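# Untie the rope's knot with two arms

## Task

Work the knot out of the rope so that it ends up lying flat on the table with no knot remaining; at no point may any part of the rope be pressed down more than about a finger's width beneath the table surface, or the task counts as failed.

## Robot and tools

ROBOT. Two Doosan M1013 arms, left_arm and right_arm, each carrying a Robotiq 2F-85 two-finger gripper and a wrist camera. Calibrated base places in the scene frame: left_arm at (+0.015, +0.422, 0) m, right_arm at (-0.033, -0.485, 0) m, each turned slightly about z (quat_wxyz about (1, 0, 0, -0.016) and (1, 0, 0, -0.014)).

FRAMES. All reported hand positions, orientations and velocities use the scene frame. Its origin sits at table-top height halfway between the nominal bases. +x points out over the table, +y toward left_arm, +z up. Units: metres, m/s, rad/s. Reported hand poses can be wrong by a few centimetres, more at long reach. On the gripper, fingers point along its +z and close along its y. end_effector_position is the spot between the pads when shut; fingertips reach about 19 mm past it when closed and 6 mm when open. A camera block juts about 10 cm toward the gripper's +x.

THE ROW. Every command row holds 18 numbers, always for both arms. First left_arm: six absolute joint target angles in radians, in this order: elbow, shoulder, wrist pitch, waist, wrist roll, forearm roll. Then left_arm's gripper position, force_limit, speed, each from -1 to 1. Then the same nine for right_arm. Joint ranges (rad): waist, shoulder, forearm roll, wrist pitch, wrist roll each -6.283 to 6.283; elbow -2.792 to 2.792. A target more than 0.010 beyond a range end (and beyond the current angle) is refused. To keep a joint still, resend its value from the "Joint targets" line. To leave a gripper alone, resend its last three numbers; 0 is a real command.

GRIPPER NUMBERS. position is a commanded opening, not an offset: +1 fully open (85 mm), about -0.8 pads touching, -1 squeeze until blocked. speed: -1 about 20 mm/s, 0 about 85, +1 about 150. force_limit together with speed sets grip strength: a slow close at -1 gives roughly 30 N per pad, at +1 about 100 N; fast closes from wide open give 120 to 245 N. Both start at +1. A new force_limit or speed only applies when position changes by 0.01 or more; to grip more gently, open first. To grip, send -1 and hold it until object_status reads 2. object_status: 0 moving, 1 blocked while opening, 2 blocked while closing, 3 reached the request or pads met. position_measured is in counts: 3 open, ~78 = 60 mm, ~130 = 40 mm, ~180 = 20 mm, ~230 pads together. A rope is thin and soft, so expect weaker grips and status 3 even when holding.

TOOLS.
execute_actions(actions, cameras): actions is a list of actions; each action is a list of up to 15 rows, one per 1/30 s step, the last row repeated to fill 15 steps (0.5 s). An empty list just reports state and images. Each step, a joint's target is kept within a lead of its measured angle (0.506 rad waist/shoulder, 0.759 elbow, 0.949 wrist joints), and if the targets would move the gripper over 70 mm from where it is, the arm's targets are scaled back; far goals therefore need several actions.
move(target, speed, blend, stop_force, zero, blocking, cameras): target is one 18-number row or a list of up to 15 rows (absolute angles), all joints moving in step, sharing at most 10 s. speed: rad/s for the joint with farthest to go, 0.01 to 3.92, default 0.5, one value or one per target. blend: rad, corner rounding in a list. stop_force: 10 to 80 N, ends an arm's path on a push against its motion; use a much lower speed with it; omit it when lifting away from a contact; it has no reading near stretched-out or straight-wrist poses. zero (with stop_force, default true) re-zeroes the force before moving. blocking=false returns after about 0.5 s while the move runs (not with stop_force); a new move replaces the old. Paths do not avoid obstacles or the other arm. Give every target in a list the same gripper numbers. The result adds a "move:" line: done, off_target, moving, held or fault, plus limits=held if steps were withheld.
wait(seconds 0 to 10, cameras): let the scene run holding the last command.
stop(cameras): brake a running move; fingers keep going.
zoom_image(camera, region): camera is cam_high, cam_left_wrist or cam_right_wrist; region [x0, y0, x1, y1] pixels from top-left, at most 504x504, of that camera's most recent image.
clear_fault(arm): clears a reported torque or force fault on left_arm or right_arm.
read_manual(section): licence texts only, default "licences".
finished_scene(scene): ends the current scene (give its number); the rope must stay untied afterwards. Irreversible.

RESULTS. Lines include Joint positions, Joint velocities ("within noise" when still), Joint targets, Tool commands, object_status, position_measured, Joint torques, External joint torques, Flange force (gripper axes), step readings for execute_actions, and notes such as "joint sent to its limit", "joint command not followed" (clearance check between arms), MOTOR HOT, OVER-TEMPERATURE FAULT. Per-arm lists follow the joint order above. Cameras: cam_high (fixed, overhead view), cam_left_wrist, cam_right_wrist, each 896x504.

AVOID. Contact torque at a joint's limit (waist and shoulder 319, elbow 150, wrist joints 42.3 N m) or 144 N net outside force stops that arm until clear_fault. Arms are stiff: aiming even slightly into the table or a firm contact can fault, and pressing the gripper onto the rope can push it below the table top, which fails the task. Approach the rope slowly from above. Do not let the arms collide or close one gripper on the other's fingers. Avoid dropping the rope, swinging it fast, releasing it while it moves, yanking or twisting hard, or letting it leave the table. Long stretched-out holds heat motors and can trigger a forced pause.

Each tool is called as name(argument=value, ...), one argument or row to a line, values as JSON.

## Session

execute_actions(
  actions=[],
)

Scene clock: 0.00 s.
left_arm: end_effector_position=(+0.1006, -0.1713, +0.3048) position_measured=3 object_status=3 end_effector_quat_wxyz=(+0.002, +0.527, +0.849, -0.027) | right_arm: end_effector_position=(+0.2927, -0.8794, +0.2735) position_measured=3 object_status=3 end_effector_quat_wxyz=(+0.418, +0.604, -0.657, +0.170)
Joint names: [elbow, shoulder, wrist pitch, waist, wrist roll, forearm roll]
Joint positions: left_arm=[1.803 0.091 1.203 -1.439 -0.348 -0.033] | right_arm=[2.183 0.014 1.186 -0.457 -1.419 -1.051]
Joint velocities: within noise
Joint torques (N m): no reading
External joint torques (N m): no reading
Flange force (N): no reading
Joint targets: left_arm=[1.803 0.091 1.203 -1.439 -0.348 -0.033] | right_arm=[2.183 0.014 1.186 -0.457 -1.419 -1.051]
Tool commands: left_gripper/position=+1.0 left_gripper/force_limit=+1.0 left_gripper/speed=+1.0 right_gripper/position=+1.0 right_gripper/force_limit=+1.0 right_gripper/speed=+1.0

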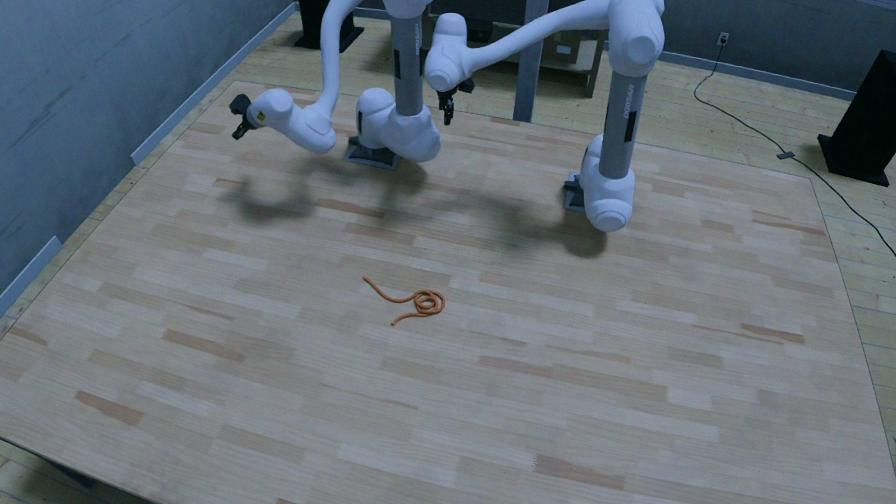

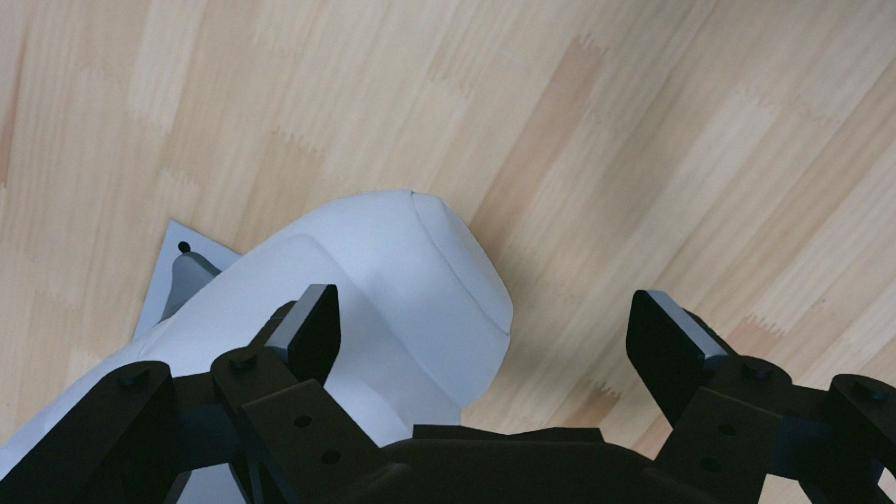

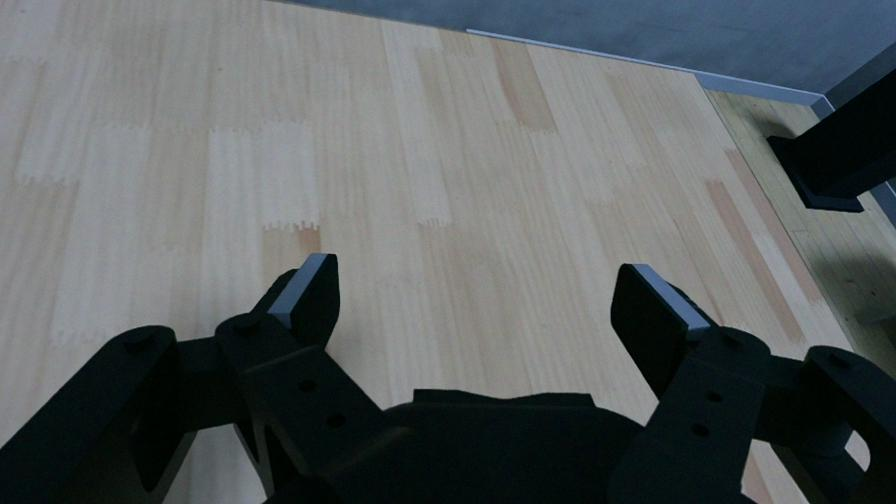

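zoom_image(
  camera="cam_high",
  region=[350, 265, 460, 335],
)

Scaled by 4.582 from the camera's 896x504 image, which has a finer 1280x720 frame.

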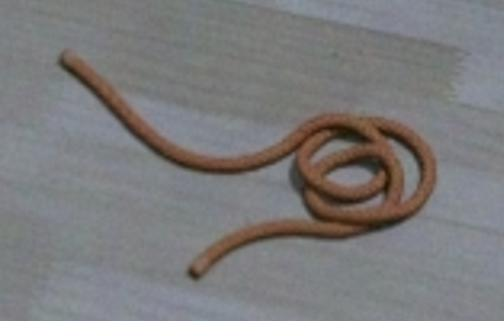

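move(
  target=[1.468,0.388,1.286,-0.649,0,0,1,1,1,2.183,0.014,1.186,-0.457,-1.419,-1.051,1,1,1],
  cameras=["cam_left_wrist"],
)

zoom_image(
  camera="cam_left_wrist",
  region=[250, 80, 640, 400],
)

Scene clock: 45.30 s.
left_arm: end_effector_position=(+0.6358, -0.0356, +0.2808) position_measured=3 object_status=3 end_effector_quat_wxyz=(+0.000, +0.334, +0.943, +0.000) | right_arm: end_effector_position=(+0.2926, -0.8795, +0.2738) position_measured=3 object_status=3 end_effector_quat_wxyz=(+0.418, +0.604, -0.657, +0.170)
Joint names: [elbow, shoulder, wrist pitch, waist, wrist roll, forearm roll]
Joint positions: left_arm=[1.468 0.388 1.286 -0.649 0 0] | right_arm=[2.183 0.014 1.186 -0.457 -1.419 -1.051]
Joint velocities: within noise
Joint torques (N m): left_arm=[-41.44 -82.38 -0.08 0.72 -0.11 4.15] | right_arm=[-34.55 -35.36 1.47 -0.31 0.11 -0.18]
External joint torques (N m): left_arm=[0.6 1.94 0.15 -0.76 0.11 0] | right_arm=[2.53 1.86 -0.4 0.31 -0.08 0.09]
Flange force (N): left_arm=[-1.8 -0.8 1.4] | right_arm=[-4.2 -0.3 2.9]
Joint targets: left_arm=[1.468 0.388 1.286 -0.649 0.000 0.000] | right_arm=[2.183 0.014 1.186 -0.457 -1.419 -1.051]
move: done
camera_calibration:
cam_left_wrist: T_world_to_cam=[[0.615774, 0.78764, -0.0211102, -0.346481], [0.745334, -0.573591, 0.33981, -0.571425], [0.255539, -0.22498, -0.940257, 0.225024], [0, 0, 0, 1]] pos_world=[0.581754, -0.00423615, 0.398442]
Images, in order (width x height): cam_left_wrist 896x504.

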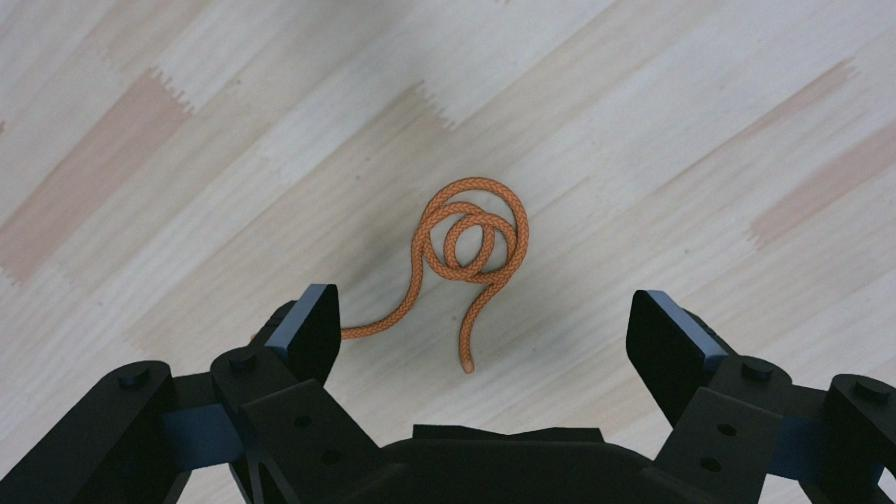

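Scaled by 1.292 from the camera's 896x504 image, which has a finer 1280x720 frame.

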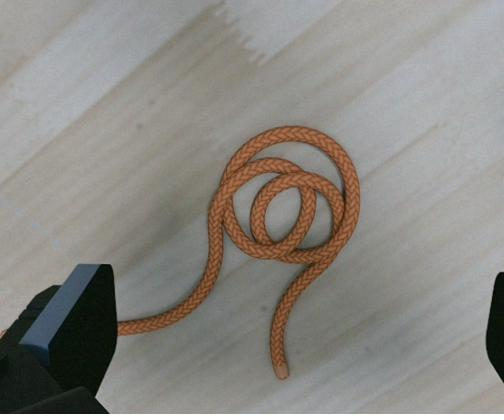

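zoom_image(
  camera="cam_left_wrist",
  region=[395, 165, 555, 305],
)

Scaled by 3.150 from the camera's 896x504 image, which has a finer 1280x720 frame.

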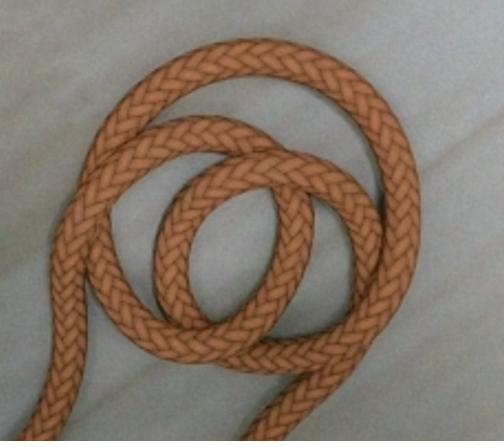

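move(
  target=[1.519,0.557,1.066,-0.627,1.571,0,0,1,0,2.183,0.014,1.186,-0.457,-1.419,-1.051,1,1,1],
  cameras=["cam_left_wrist"],
)

zoom_image(
  camera="cam_left_wrist",
  region=[280, 100, 700, 420],
)

Scene clock: 120.40 s.
left_arm: end_effector_position=(+0.6822, -0.0498, +0.1199) position_measured=129 object_status=3 end_effector_quat_wxyz=(+0.000, +0.898, +0.441, +0.000) | right_arm: end_effector_position=(+0.2926, -0.8795, +0.2738) position_measured=3 object_status=3 end_effector_quat_wxyz=(+0.418, +0.604, -0.657, +0.170)
Joint names: [elbow, shoulder, wrist pitch, waist, wrist roll, forearm roll]
Joint positions: left_arm=[1.519 0.557 1.066 -0.627 1.571 0] | right_arm=[2.183 0.014 1.186 -0.457 -1.419 -1.051]
Joint velocities: within noise
Joint torques (N m): left_arm=[-37.72 -93.45 -0.11 2.14 -0.22 3.82] | right_arm=[-34.43 -35.2 1.46 -0.39 0.09 -0.19]
External joint torques (N m): left_arm=[0.37 0.72 0.11 -1.63 0.22 0.06] | right_arm=[2.37 1.73 -0.39 0.32 -0.07 0.1]
Flange force (N): left_arm=[-1.7 0.2 0.7] | right_arm=[-3.9 -0.3 2.7]
Joint targets: left_arm=[1.519 0.557 1.066 -0.627 1.571 0.000] | right_arm=[2.183 0.014 1.186 -0.457 -1.419 -1.051]
move: done
camera_calibration:
cam_left_wrist: T_world_to_cam=[[0.800984, -0.598297, -0.0215794, -0.562589], [-0.556855, -0.75777, 0.340142, 0.319552], [-0.219858, -0.260431, -0.940127, 0.3812], [0, 0, 0, 1]] pos_world=[0.712379, 0.00482797, 0.237543]
Images, in order (width x height): cam_left_wrist 896x504.

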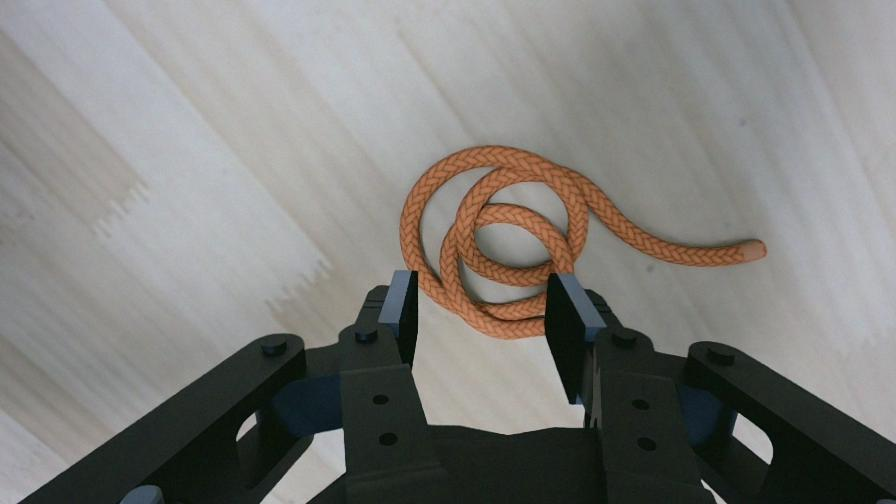

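Scaled by 1.200 from the camera's 896x504 image, which has a finer 1280x720 frame.

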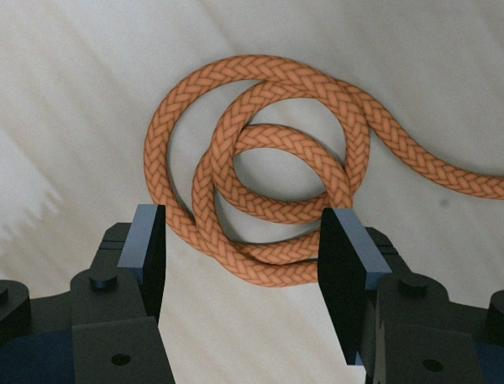

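zoom_image(
  camera="cam_left_wrist",
  region=[395, 140, 615, 345],
)

Scaled by 2.291 from the camera's 896x504 image, which has a finer 1280x720 frame.

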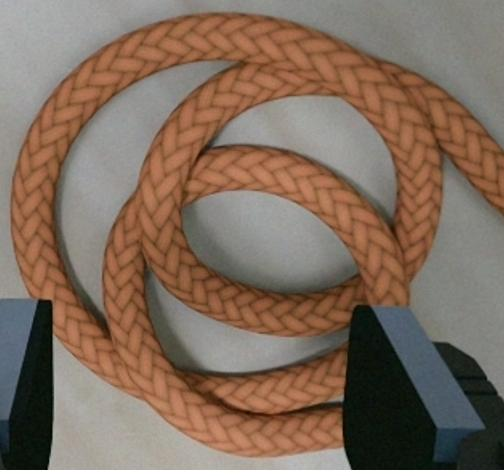

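zoom_image(
  camera="cam_left_wrist",
  region=[405, 210, 505, 330],
)

zoom_image(
  camera="cam_left_wrist",
  region=[520, 145, 620, 275],
)

Scaled by 4.200 from the camera's 896x504 image, which has a finer 1280x720 frame.

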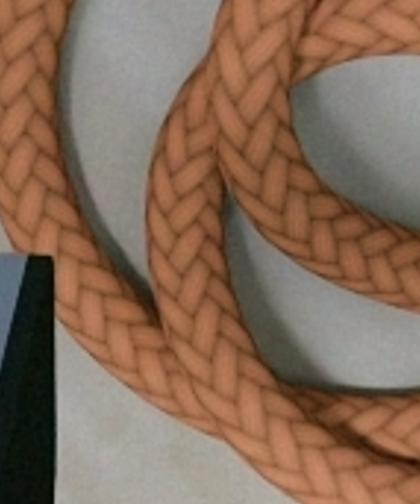

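Scaled by 3.877 from the camera's 896x504 image, which has a finer 1280x720 frame.

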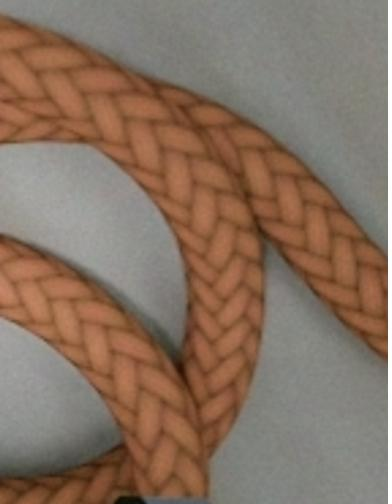

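move(
  target=[1.570,0.588,0.983,-0.636,1.571,0,0,1,0,2.183,0.014,1.186,-0.457,-1.419,-1.051,1,1,1],
  cameras=["cam_left_wrist"],
)

zoom_image(
  camera="cam_left_wrist",
  region=[320, 130, 620, 430],
)

Scene clock: 170.47 s.
left_arm: end_effector_position=(+0.6722, -0.0513, +0.0704) position_measured=129 object_status=3 end_effector_quat_wxyz=(+0.000, +0.900, +0.437, +0.000) | right_arm: end_effector_position=(+0.2926, -0.8795, +0.2738) position_measured=3 object_status=3 end_effector_quat_wxyz=(+0.418, +0.604, -0.657, +0.170)
Joint names: [elbow, shoulder, wrist pitch, waist, wrist roll, forearm roll]
Joint positions: left_arm=[1.57 0.588 0.983 -0.636 1.571 0] | right_arm=[2.183 0.014 1.186 -0.457 -1.419 -1.051]
Joint velocities: within noise
Joint torques (N m): left_arm=[-34.94 -94.8 -0.27 2.16 -0.2 3.63] | right_arm=[-34.43 -35.25 1.46 -0.25 0.1 -0.2]
External joint torques (N m): left_arm=[-0.67 0.97 0.26 -2.23 0.2 0.05] | right_arm=[2.35 1.71 -0.39 0.25 -0.08 0.11]
Flange force (N): left_arm=[-2.4 3.1 0.1] | right_arm=[-3.8 -0.2 2.8]
Joint targets: left_arm=[1.570 0.588 0.983 -0.636 1.571 0.000] | right_arm=[2.183 0.014 1.186 -0.457 -1.419 -1.051]
move: done
camera_calibration:
cam_left_wrist: T_world_to_cam=[[0.795539, -0.605555, -0.0204999, -0.553268], [-0.563995, -0.752456, 0.340175, 0.334828], [-0.22142, -0.259061, -0.940139, 0.333232], [0, 0, 0, 1]] pos_world=[0.702772, 0.00323581, 0.188042]
Images, in order (width x height): cam_left_wrist 896x504.

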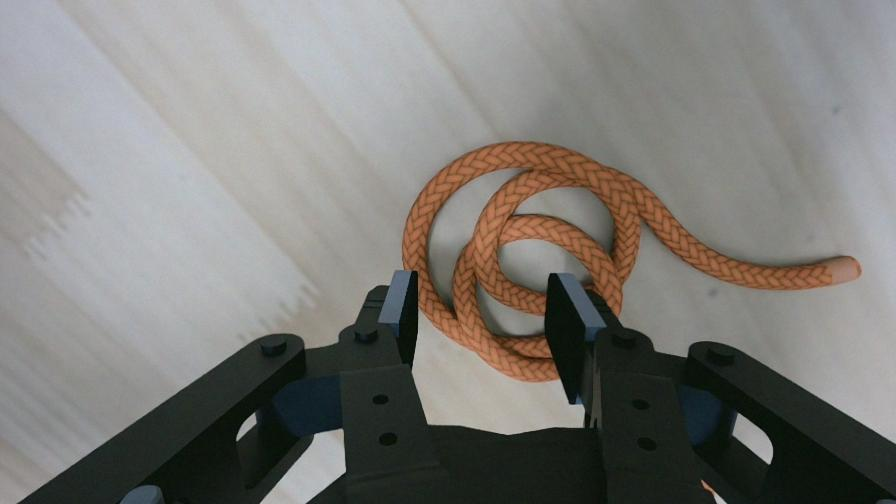

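Scaled by 1.680 from the camera's 896x504 image, which has a finer 1280x720 frame.

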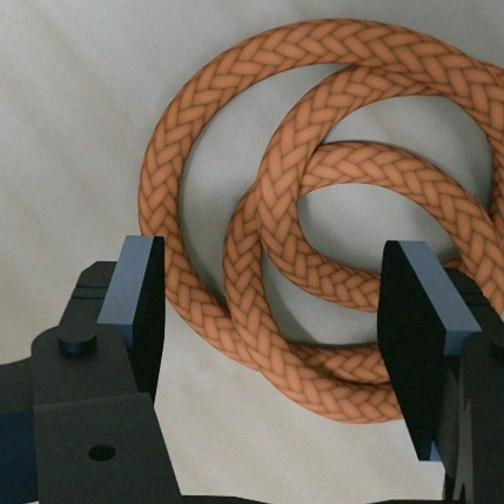

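move(
  target=[1.5845,0.6406,0.9165,-0.633,1.571,0,-0.21,-0.5,-0.5,2.183,0.014,1.186,-0.457,-1.419,-1.051,1,1,1],
  cameras=["cam_left_wrist"],
  speed=0.06,
  stop_force=12,
)

zoom_image(
  camera="cam_left_wrist",
  region=[320, 130, 620, 430],
)

Scene clock: 194.53 s.
left_arm: end_effector_position=(+0.6770, -0.0523, +0.0260) position_measured=155 object_status=3 end_effector_quat_wxyz=(+0.000, +0.899, +0.438, +0.000) | right_arm: end_effector_position=(+0.2926, -0.8795, +0.2738) position_measured=3 object_status=3 end_effector_quat_wxyz=(+0.418, +0.604, -0.657, +0.170)
Joint names: [elbow, shoulder, wrist pitch, waist, wrist roll, forearm roll]
Joint positions: left_arm=[1.583 0.635 0.923 -0.633 1.571 0] | right_arm=[2.183 0.014 1.186 -0.457 -1.419 -1.051]
Joint velocities: within noise
Joint torques (N m): left_arm=[-17.23 -66.87 0.43 7.25 -0.23 4.72] | right_arm=[-34.42 -35.36 1.47 -0.58 0.09 -0.18]
External joint torques (N m): left_arm=[-16.8 -29.39 -0.44 -6.53 0.23 -1.19] | right_arm=[2.41 1.7 -0.4 0.69 -0.07 0.1]
Flange force (N): left_arm=[-7.7 1.2 -35.8] | right_arm=[-4.4 -0.4 2.1]
Joint targets: left_arm=[1.583 0.635 0.923 -0.633 1.571 0.000] | right_arm=[2.183 0.014 1.186 -0.457 -1.419 -1.051]
move: contact (left_arm)
camera_calibration:
cam_left_wrist: T_world_to_cam=[[0.797167, -0.603409, -0.0205529, -0.559675], [-0.561937, -0.753967, 0.340236, 0.350368], [-0.220798, -0.259676, -0.940115, 0.291829], [0, 0, 0, 1]] pos_world=[0.707474, 0.00223359, 0.143642]
Images, in order (width x height): cam_left_wrist 896x504.

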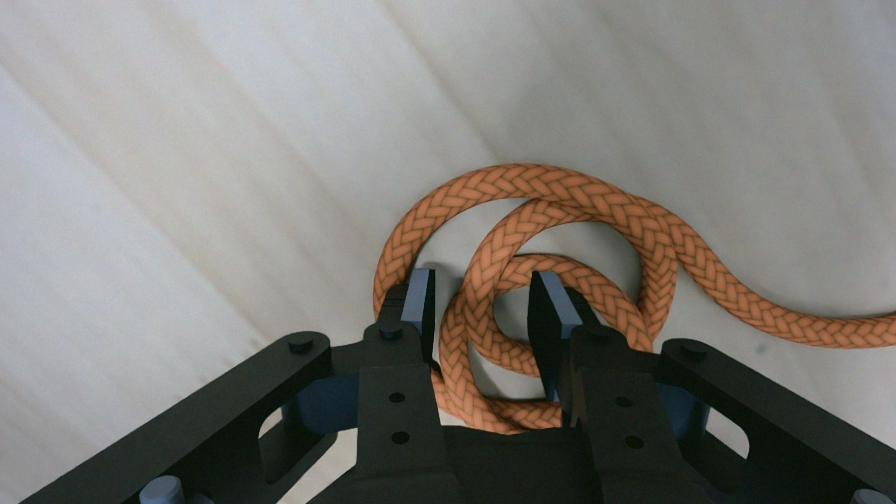

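Scaled by 1.680 from the camera's 896x504 image, which has a finer 1280x720 frame.

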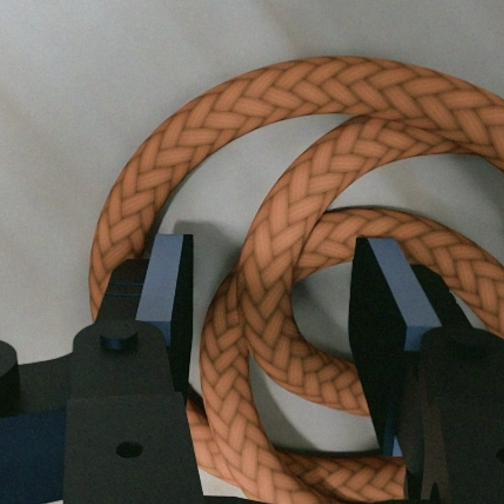

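move(
  target=[
    [1.582,0.632,0.927,-0.633,1.571,0,-0.21,-0.5,-0.5,2.183,0.014,1.186,-0.457,-1.419,-1.051,1,1,1],
    [1.582,0.632,0.927,-0.633,1.571,0,-1,-0.7,-0.8,2.183,0.014,1.186,-0.457,-1.419,-1.051,1,1,1],
  ],
  cameras=["cam_left_wrist"],
  speed=0.06,
)

zoom_image(
  camera="cam_left_wrist",
  region=[320, 130, 620, 430],
)

Scene clock: 206.73 s.
left_arm: end_effector_position=(+0.6769, -0.0519, +0.0291) position_measured=208 object_status=0 end_effector_quat_wxyz=(+0.000, +0.899, +0.438, +0.000) | right_arm: end_effector_position=(+0.2926, -0.8795, +0.2738) position_measured=3 object_status=3 end_effector_quat_wxyz=(+0.418, +0.604, -0.657, +0.170)
Joint names: [elbow, shoulder, wrist pitch, waist, wrist roll, forearm roll]
Joint positions: left_arm=[1.582 0.632 0.927 -0.633 1.571 0] | right_arm=[2.183 0.014 1.186 -0.457 -1.419 -1.051]
Joint velocities: within noise
Joint torques (N m): left_arm=[-33.58 -95.4 -0.22 2.82 -0.19 3.6] | right_arm=[-34.45 -35.05 1.49 -0.34 0.1 -0.18]
External joint torques (N m): left_arm=[-0.49 -0.39 0.22 -2.98 0.19 -0.08] | right_arm=[2.46 1.72 -0.43 0.27 -0.08 0.09]
Flange force (N): left_arm=[-3.4 0.9 -0.9] | right_arm=[-4.0 -0.1 2.9]
Joint targets: left_arm=[1.582 0.632 0.927 -0.633 1.571 0.000] | right_arm=[2.183 0.014 1.186 -0.457 -1.419 -1.051]
move: done
camera_calibration:
cam_left_wrist: T_world_to_cam=[[0.797309, -0.603221, -0.0205508, -0.559392], [-0.561773, -0.754114, 0.340179, 0.349451], [-0.220701, -0.259683, -0.940136, 0.29476], [0, 0, 0, 1]] pos_world=[0.707374, 0.00263338, 0.146742]
Images, in order (width x height): cam_left_wrist 896x504.

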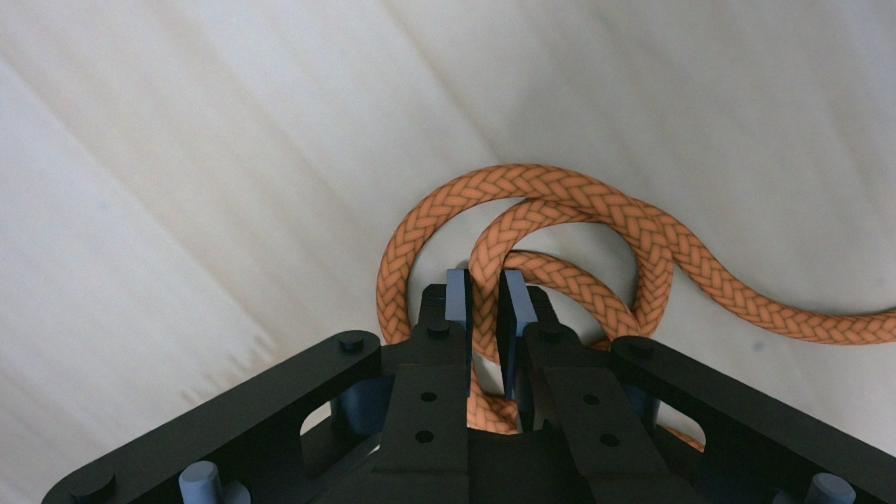

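Scaled by 1.680 from the camera's 896x504 image, which has a finer 1280x720 frame.

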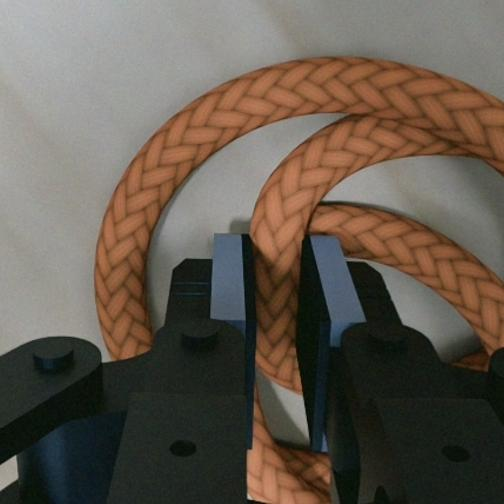

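move(
  target=[
    [1.572,0.595,0.974,-0.633,1.571,0,-1,-0.7,-0.8,2.183,0.014,1.186,-0.457,-1.419,-1.051,1,1,1],
    [1.826,0.436,0.880,-0.636,1.571,0,-1,-0.7,-0.8,2.183,0.014,1.186,-0.457,-1.419,-1.051,1,1,1],
  ],
  speed=0.12,
)

zoom_image(
  camera="cam_high",
  region=[350, 235, 480, 335],
)

Scene clock: 226.30 s.
left_arm: end_effector_position=(+0.5802, +0.0211, +0.0698) position_measured=208 object_status=2 end_effector_quat_wxyz=(+0.000, +0.900, +0.437, +0.000) | right_arm: end_effector_position=(+0.2926, -0.8795, +0.2738) position_measured=3 object_status=3 end_effector_quat_wxyz=(+0.418, +0.604, -0.657, +0.170)
Joint names: [elbow, shoulder, wrist pitch, waist, wrist roll, forearm roll]
Joint positions: left_arm=[1.826 0.436 0.88 -0.636 1.571 0] | right_arm=[2.183 0.014 1.186 -0.457 -1.419 -1.051]
Joint velocities: within noise
Joint torques (N m): left_arm=[-33.36 -76.98 -0.26 2.63 -0.21 3.35] | right_arm=[-34.41 -35.03 1.46 -0.32 0.11 -0.21]
External joint torques (N m): left_arm=[0.49 -0.17 0.25 -2.46 0.21 0.05] | right_arm=[2.48 1.84 -0.4 0.3 -0.08 0.13]
Flange force (N): left_arm=[-3.3 -1.0 -0.3] | right_arm=[-4.1 -0.3 2.8]
Joint targets: left_arm=[1.826 0.436 0.880 -0.636 1.571 0.000] | right_arm=[2.183 0.014 1.186 -0.457 -1.419 -1.051]
move: done
camera_calibration:
cam_left_wrist: T_world_to_cam=[[0.795483, -0.605593, -0.0215365, -0.436238], [-0.563763, -0.752633, 0.34017, 0.337532], [-0.222214, -0.258457, -0.940117, 0.331507], [0, 0, 0, 1]] pos_world=[0.610973, 0.0755355, 0.187443]
cam_right_wrist: T_world_to_cam=[[-0.932225, 0.199008, 0.302244, 0.372055], [0.0406214, 0.887478, -0.459056, 0.910678], [-0.359591, -0.415666, -0.835414, 0.0985296], [0, 0, 0, 1]] pos_world=[0.345276, -0.841294, 0.387913]

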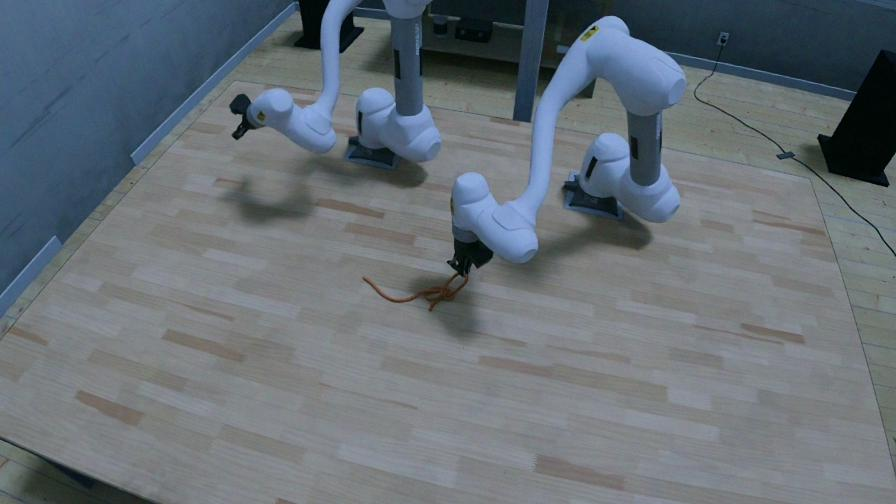

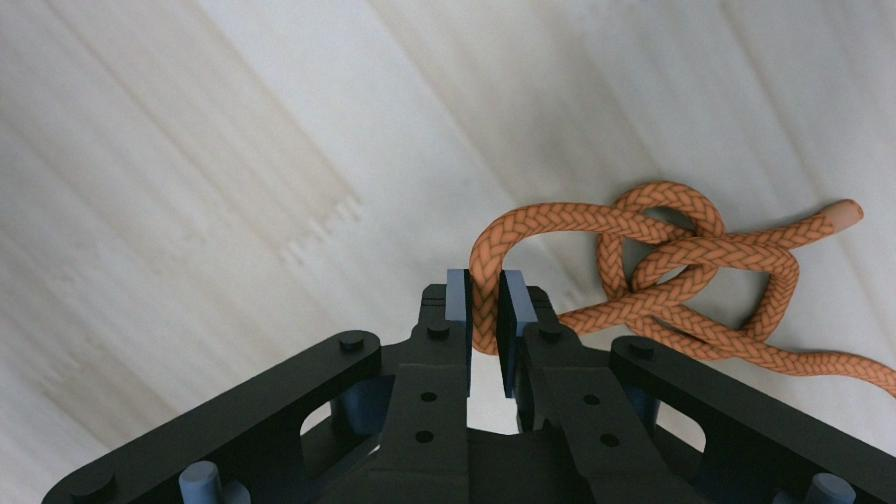

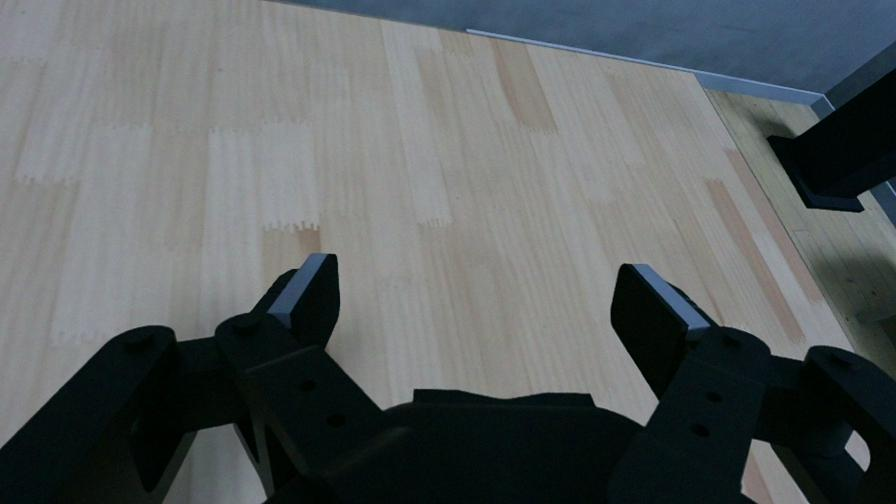

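Scaled by 3.877 from the camera's 896x504 image, which has a finer 1280x720 frame.

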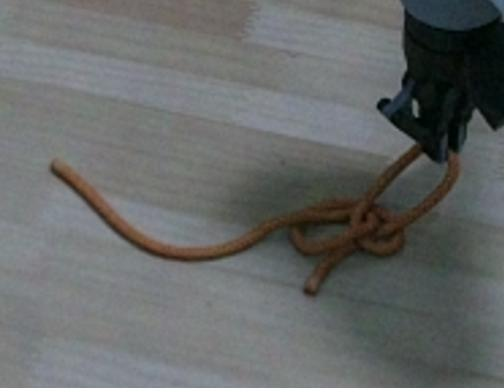

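move(
  target=[
    [1.848,0.480,0.8135,-0.636,1.571,0,-1,-0.7,-0.8,2.183,0.014,1.186,-0.457,-1.419,-1.051,1,1,1],
    [1.848,0.480,0.8135,-0.636,1.571,0,0,0,-0.5,2.183,0.014,1.186,-0.457,-1.419,-1.051,1,1,1],
    [1.776,0.367,0.9987,-0.636,1.571,0,0,0,-0.5,2.183,0.014,1.186,-0.457,-1.419,-1.051,1,1,1],
  ],
  speed=0.2,
  cameras=["cam_left_wrist"],
)

zoom_image(
  camera="cam_left_wrist",
  region=[400, 100, 800, 420],
)

Scene clock: 249.67 s.
left_arm: end_effector_position=(+0.5802, +0.0212, +0.1400) position_measured=129 object_status=3 end_effector_quat_wxyz=(+0.000, +0.900, +0.437, +0.000) | right_arm: end_effector_position=(+0.2926, -0.8795, +0.2738) position_measured=3 object_status=3 end_effector_quat_wxyz=(+0.418, +0.604, -0.657, +0.170)
Joint names: [elbow, shoulder, wrist pitch, waist, wrist roll, forearm roll]
Joint positions: left_arm=[1.776 0.367 0.999 -0.636 1.571 0] | right_arm=[2.183 0.014 1.186 -0.457 -1.419 -1.051]
Joint velocities: within noise
Joint torques (N m): left_arm=[-36.02 -72.23 -0.33 1.97 -0.2 3.61] | right_arm=[-34.46 -35.28 1.46 -0.36 0.08 -0.18]
External joint torques (N m): left_arm=[0.16 -1.19 0.32 -1.71 0.2 0.1] | right_arm=[2.45 1.85 -0.4 0.41 -0.06 0.1]
Flange force (N): left_arm=[-2.3 -1.8 -1.5] | right_arm=[-4.2 -0.5 2.7]
Joint targets: left_arm=[1.776 0.367 0.999 -0.636 1.571 0.000] | right_arm=[2.183 0.014 1.186 -0.457 -1.419 -1.051]
move: done
camera_calibration:
cam_left_wrist: T_world_to_cam=[[0.795543, -0.605523, -0.0212721, -0.434756], [-0.563757, -0.752621, 0.340205, 0.313582], [-0.222012, -0.258656, -0.940111, 0.397371], [0, 0, 0, 1]] pos_world=[0.610873, 0.0755356, 0.257643]
Images, in order (width x height): cam_left_wrist 896x504.

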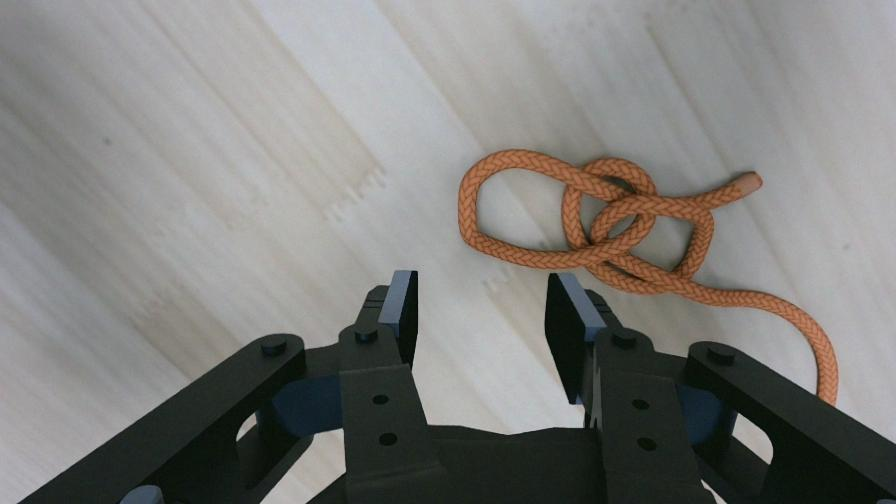

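Scaled by 1.260 from the camera's 896x504 image, which has a finer 1280x720 frame.

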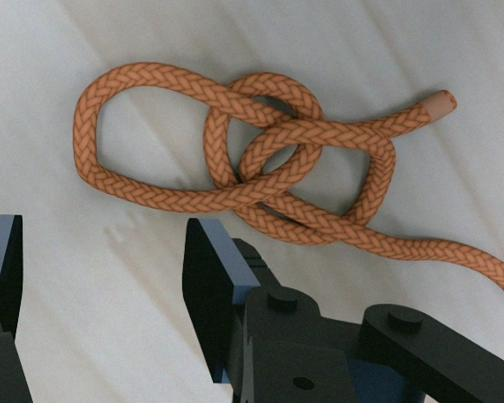

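zoom_image(
  camera="cam_left_wrist",
  region=[550, 140, 770, 310],
)

Scaled by 2.291 from the camera's 896x504 image, which has a finer 1280x720 frame.

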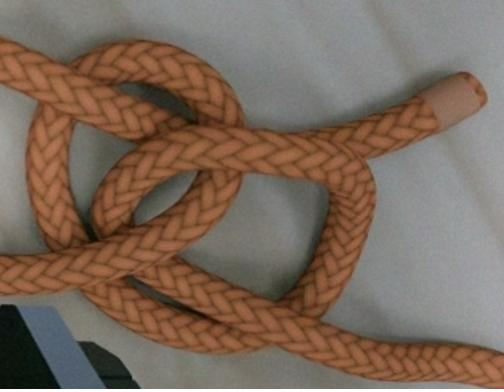

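move(
  target=[1.754,0.466,0.922,-0.604,0.261,0,0,0,0,2.183,0.014,1.186,-0.457,-1.419,-1.051,1,1,1],
  cameras=["cam_left_wrist"],
)

Scene clock: 275.27 s.
left_arm: end_effector_position=(+0.6180, +0.0208, +0.0801) position_measured=129 object_status=3 end_effector_quat_wxyz=(+0.000, +0.433, +0.901, +0.000) | right_arm: end_effector_position=(+0.2926, -0.8795, +0.2738) position_measured=3 object_status=3 end_effector_quat_wxyz=(+0.418, +0.604, -0.657, +0.170)
Joint names: [elbow, shoulder, wrist pitch, waist, wrist roll, forearm roll]
Joint positions: left_arm=[1.754 0.466 0.922 -0.604 0.261 0] | right_arm=[2.183 0.014 1.186 -0.457 -1.419 -1.051]
Joint velocities: within noise
Joint torques (N m): left_arm=[-34.16 -81.49 -0.14 1.98 0.2 3.45] | right_arm=[-34.32 -35.2 1.51 -0.13 0.12 -0.21]
External joint torques (N m): left_arm=[0.22 0.52 0.2 -1.9 -0.2 0.03] | right_arm=[2.44 1.92 -0.45 0.28 -0.1 0.14]
Flange force (N): left_arm=[-1.1 -2.7 0.3] | right_arm=[-4.0 -0.5 3.0]
Joint targets: left_arm=[1.754 0.466 0.922 -0.604 0.261 0.000] | right_arm=[2.183 0.014 1.186 -0.457 -1.419 -1.051]
move: done
camera_calibration:
cam_left_wrist: T_world_to_cam=[[0.770328, 0.637295, -0.0212038, -0.476581], [0.605038, -0.720031, 0.339831, -0.367863], [0.201305, -0.274611, -0.940247, 0.0881005], [0, 0, 0, 1]] pos_world=[0.571959, 0.0630432, 0.197742]
Images, in order (width x height): cam_left_wrist 896x504.

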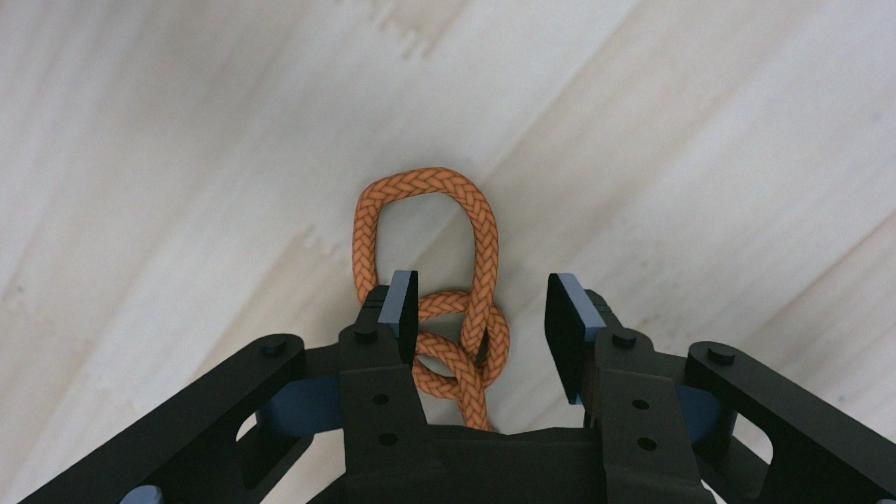

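move(
  target=[1.786,0.533,0.823,-0.598,0.261,0,0,0,0,2.183,0.014,1.186,-0.457,-1.419,-1.051,1,1,1],
  cameras=[],
  speed=0.08,
  stop_force=12,
)

move(
  target=[1.786,0.533,0.823,-0.598,0.261,0,-1,-0.7,-0.8,2.183,0.014,1.186,-0.457,-1.419,-1.051,1,1,1],
  cameras=["cam_left_wrist"],
  speed=0.1,
)

Scene clock: 297.60 s.
left_arm: end_effector_position=(+0.6211, +0.0240, +0.0178) position_measured=129 object_status=3 end_effector_quat_wxyz=(+0.000, +0.431, +0.903, +0.000) | right_arm: end_effector_position=(+0.2926, -0.8795, +0.2738) position_measured=3 object_status=3 end_effector_quat_wxyz=(+0.418, +0.604, -0.657, +0.170)
Joint names: [elbow, shoulder, wrist pitch, waist, wrist roll, forearm roll]
Joint positions: left_arm=[1.786 0.533 0.823 -0.598 0.261 0] | right_arm=[2.183 0.014 1.186 -0.457 -1.419 -1.051]
Joint velocities: within noise
Joint torques (N m): left_arm=[-31.54 -85.19 -0.15 2.21 -0.22 3.15] | right_arm=[-34.48 -34.89 1.44 -0.3 0.08 -0.2]
External joint torques (N m): left_arm=[0.37 0.89 0.22 -2.33 0.22 0.04] | right_arm=[2.39 1.38 -0.38 0.28 -0.06 0.12]
Flange force (N): left_arm=[-1.2 -2.7 0.8] | right_arm=[-3.8 0.4 2.5]
Joint targets: left_arm=[1.786 0.533 0.823 -0.598 0.261 0.000] | right_arm=[2.183 0.014 1.186 -0.457 -1.419 -1.051]
move: done
No camera images: "cameras" was empty.

Scene clock: 298.80 s.
left_arm: end_effector_position=(+0.6211, +0.0240, +0.0180) position_measured=207 object_status=2 end_effector_quat_wxyz=(+0.000, +0.430, +0.903, +0.000) | right_arm: end_effector_position=(+0.2926, -0.8795, +0.2738) position_measured=3 object_status=3 end_effector_quat_wxyz=(+0.418, +0.604, -0.657, +0.170)
Joint names: [elbow, shoulder, wrist pitch, waist, wrist roll, forearm roll]
Joint positions: left_arm=[1.786 0.533 0.823 -0.598 0.261 0] | right_arm=[2.183 0.014 1.186 -0.457 -1.419 -1.051]
Joint velocities: within noise
Joint torques (N m): left_arm=[11.23 -12.13 0.32 2.4 -0.18 3.17] | right_arm=[-34.45 -35.18 1.48 -0.57 0.12 -0.19]
External joint torques (N m): left_arm=[-42.47 -72.34 -0.25 -2.43 0.18 0.02] | right_arm=[2.44 1.82 -0.41 0.6 -0.1 0.11]
Flange force (N): left_arm=[-3.8 -2.1 -100.1] | right_arm=[-4.3 -0.5 2.3]
Joint targets: left_arm=[1.786 0.533 0.823 -0.598 0.261 0.000] | right_arm=[2.183 0.014 1.186 -0.457 -1.419 -1.051]
move: done
camera_calibration:
cam_left_wrist: T_world_to_cam=[[0.766349, 0.642073, -0.0212522, -0.479943], [0.609484, -0.7162, 0.33998, -0.349328], [0.203071, -0.273496, -0.940193, 0.0288002], [0, 0, 0, 1]] pos_world=[0.574865, 0.0658461, 0.135642]
Images, in order (width x height): cam_left_wrist 896x504.

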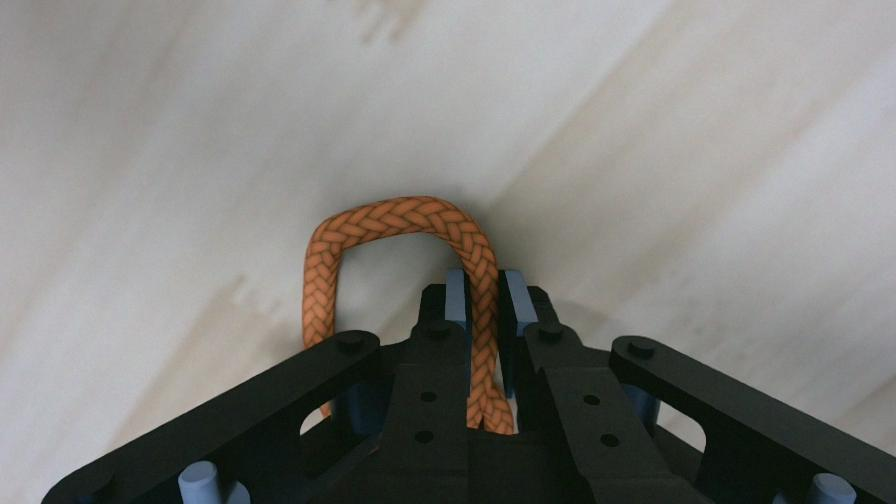

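move(
  target=[
    [1.770,0.498,0.8736,-0.598,0.261,0,-1,-0.7,-0.8,2.183,0.014,1.186,-0.457,-1.419,-1.051,1,1,1],
    [1.960,0.3656,0.8157,-0.560,0.261,0,-1,-0.7,-0.8,2.183,0.014,1.186,-0.457,-1.419,-1.051,1,1,1],
  ],
  cameras=["cam_left_wrist","cam_high"],
  speed=0.12,
)

zoom_image(
  camera="cam_high",
  region=[350, 235, 480, 335],
)

Scene clock: 317.67 s.
left_arm: end_effector_position=(+0.5564, +0.1006, +0.0601) position_measured=207 object_status=2 end_effector_quat_wxyz=(+0.000, +0.413, +0.911, +0.000) | right_arm: end_effector_position=(+0.2926, -0.8795, +0.2738) position_measured=3 object_status=3 end_effector_quat_wxyz=(+0.418, +0.604, -0.657, +0.170)
Joint names: [elbow, shoulder, wrist pitch, waist, wrist roll, forearm roll]
Joint positions: left_arm=[1.96 0.366 0.816 -0.56 0.261 0] | right_arm=[2.183 0.014 1.186 -0.457 -1.419 -1.051]
Joint velocities: within noise
Joint torques (N m): left_arm=[-31.37 -66.92 -0.18 1.24 -0.22 3.08] | right_arm=[-34.28 -35.11 1.51 -0.3 0.12 -0.17]
External joint torques (N m): left_arm=[0.33 -1.38 0.24 -1.48 0.22 0.1] | right_arm=[2.29 1.63 -0.44 0.31 -0.1 0.09]
Flange force (N): left_arm=[1.6 -2.6 -1.9] | right_arm=[-3.7 -0.2 2.7]
Joint targets: left_arm=[1.960 0.366 0.816 -0.560 0.261 0.000] | right_arm=[2.183 0.014 1.186 -0.457 -1.419 -1.051]
move: done
camera_calibration:
cam_left_wrist: T_world_to_cam=[[0.741438, 0.67069, -0.0211, -0.467681], [0.636078, -0.692464, 0.340437, -0.286482], [0.213717, -0.265834, -0.94003, 0.0958285], [0, 0, 0, 1]] pos_world=[0.508501, 0.140765, 0.177743]
Images, in order (width x height): cam_high 896x504, cam_left_wrist 896x504.

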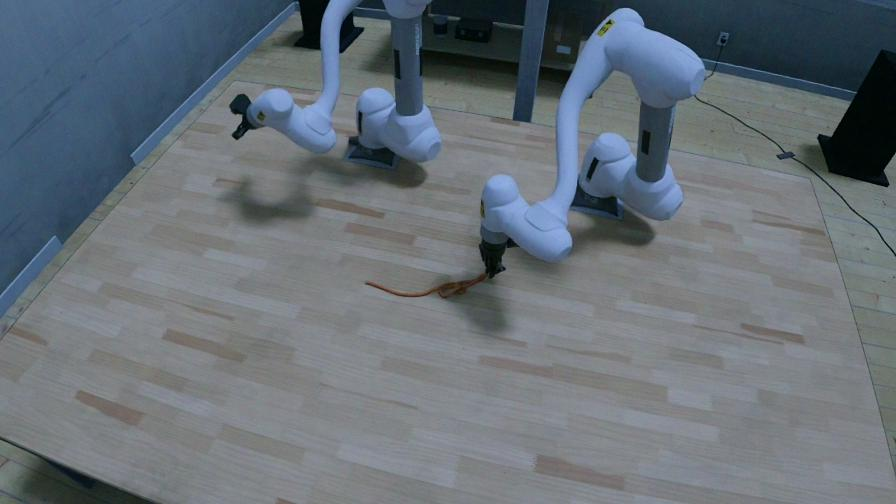

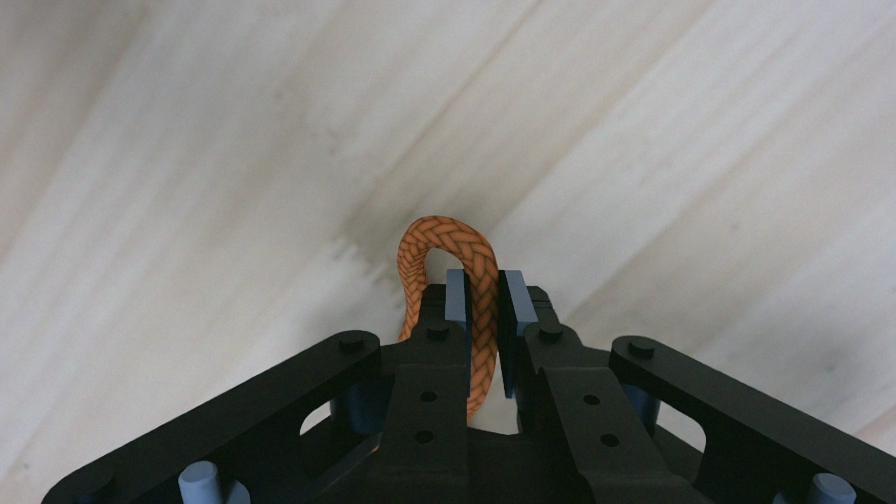

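Scaled by 3.877 from the camera's 896x504 image, which has a finer 1280x720 frame.

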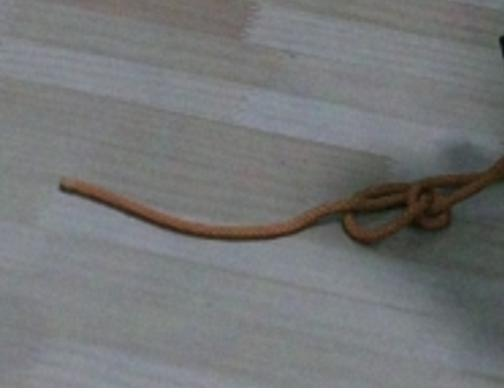

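move(
  target=[
    [1.977,0.403,0.7615,-0.560,0.261,0,-1,-0.7,-0.8,2.183,0.014,1.186,-0.457,-1.419,-1.051,1,1,1],
    [1.977,0.403,0.7615,-0.560,0.261,0,0,0,-0.5,2.183,0.014,1.186,-0.457,-1.419,-1.051,1,1,1],
    [1.847,0.225,1.070,-0.560,0.261,0,0,0,-0.5,2.183,0.014,1.186,-0.457,-1.419,-1.051,1,1,1],
  ],
  speed=0.25,
  cameras=["cam_left_wrist"],
)

zoom_image(
  camera="cam_left_wrist",
  region=[390, 150, 560, 380],
)

Scene clock: 337.87 s.
left_arm: end_effector_position=(+0.5559, +0.1009, +0.1998) position_measured=129 object_status=3 end_effector_quat_wxyz=(+0.000, +0.413, +0.911, +0.000) | right_arm: end_effector_position=(+0.2926, -0.8795, +0.2738) position_measured=3 object_status=3 end_effector_quat_wxyz=(+0.418, +0.604, -0.657, +0.170)
Joint names: [elbow, shoulder, wrist pitch, waist, wrist roll, forearm roll]
Joint positions: left_arm=[1.847 0.225 1.07 -0.56 0.261 0] | right_arm=[2.183 0.014 1.186 -0.457 -1.419 -1.051]
Joint velocities: within noise
Joint torques (N m): left_arm=[-37.09 -60.02 -0.08 2.4 -0.15 3.76] | right_arm=[-34.41 -35.19 1.5 -0.56 0.14 -0.21]
External joint torques (N m): left_arm=[-0.16 -0.55 0.15 -2.48 0.15 0.05] | right_arm=[2.44 1.78 -0.43 0.55 -0.11 0.12]
Flange force (N): left_arm=[-0.5 -3.7 -0.9] | right_arm=[-4.2 -0.4 2.4]
Joint targets: left_arm=[1.847 0.225 1.070 -0.560 0.261 0.000] | right_arm=[2.183 0.014 1.186 -0.457 -1.419 -1.051]
move: done
camera_calibration:
cam_left_wrist: T_world_to_cam=[[0.741413, 0.670712, -0.0212919, -0.4645], [0.636312, -0.692602, 0.339721, -0.33352], [0.213108, -0.265422, -0.940285, 0.227621], [0, 0, 0, 1]] pos_world=[0.508101, 0.140964, 0.317442]
Images, in order (width x height): cam_left_wrist 896x504.

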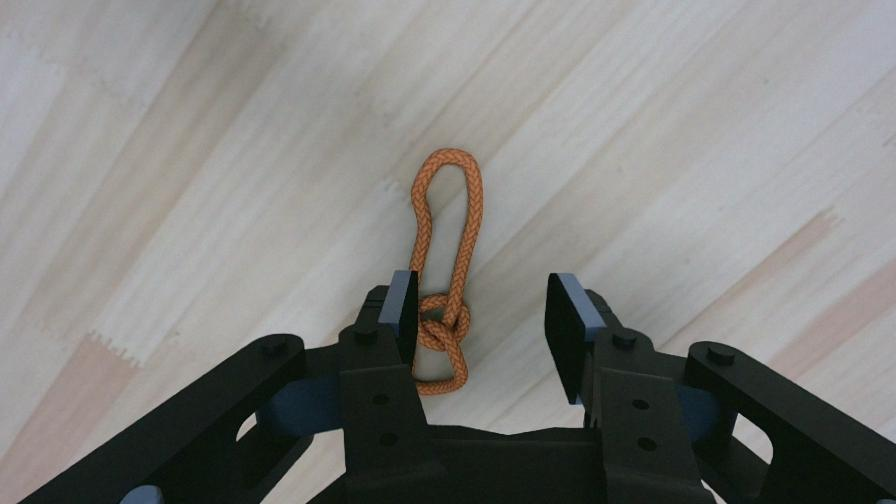

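Scaled by 2.191 from the camera's 896x504 image, which has a finer 1280x720 frame.

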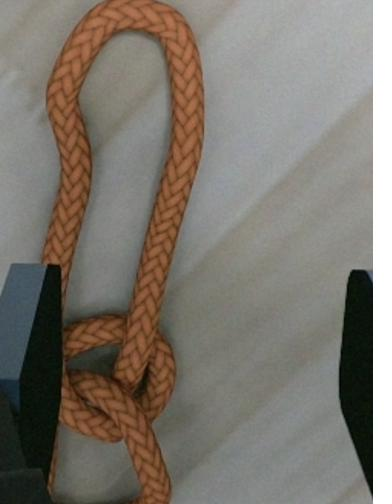

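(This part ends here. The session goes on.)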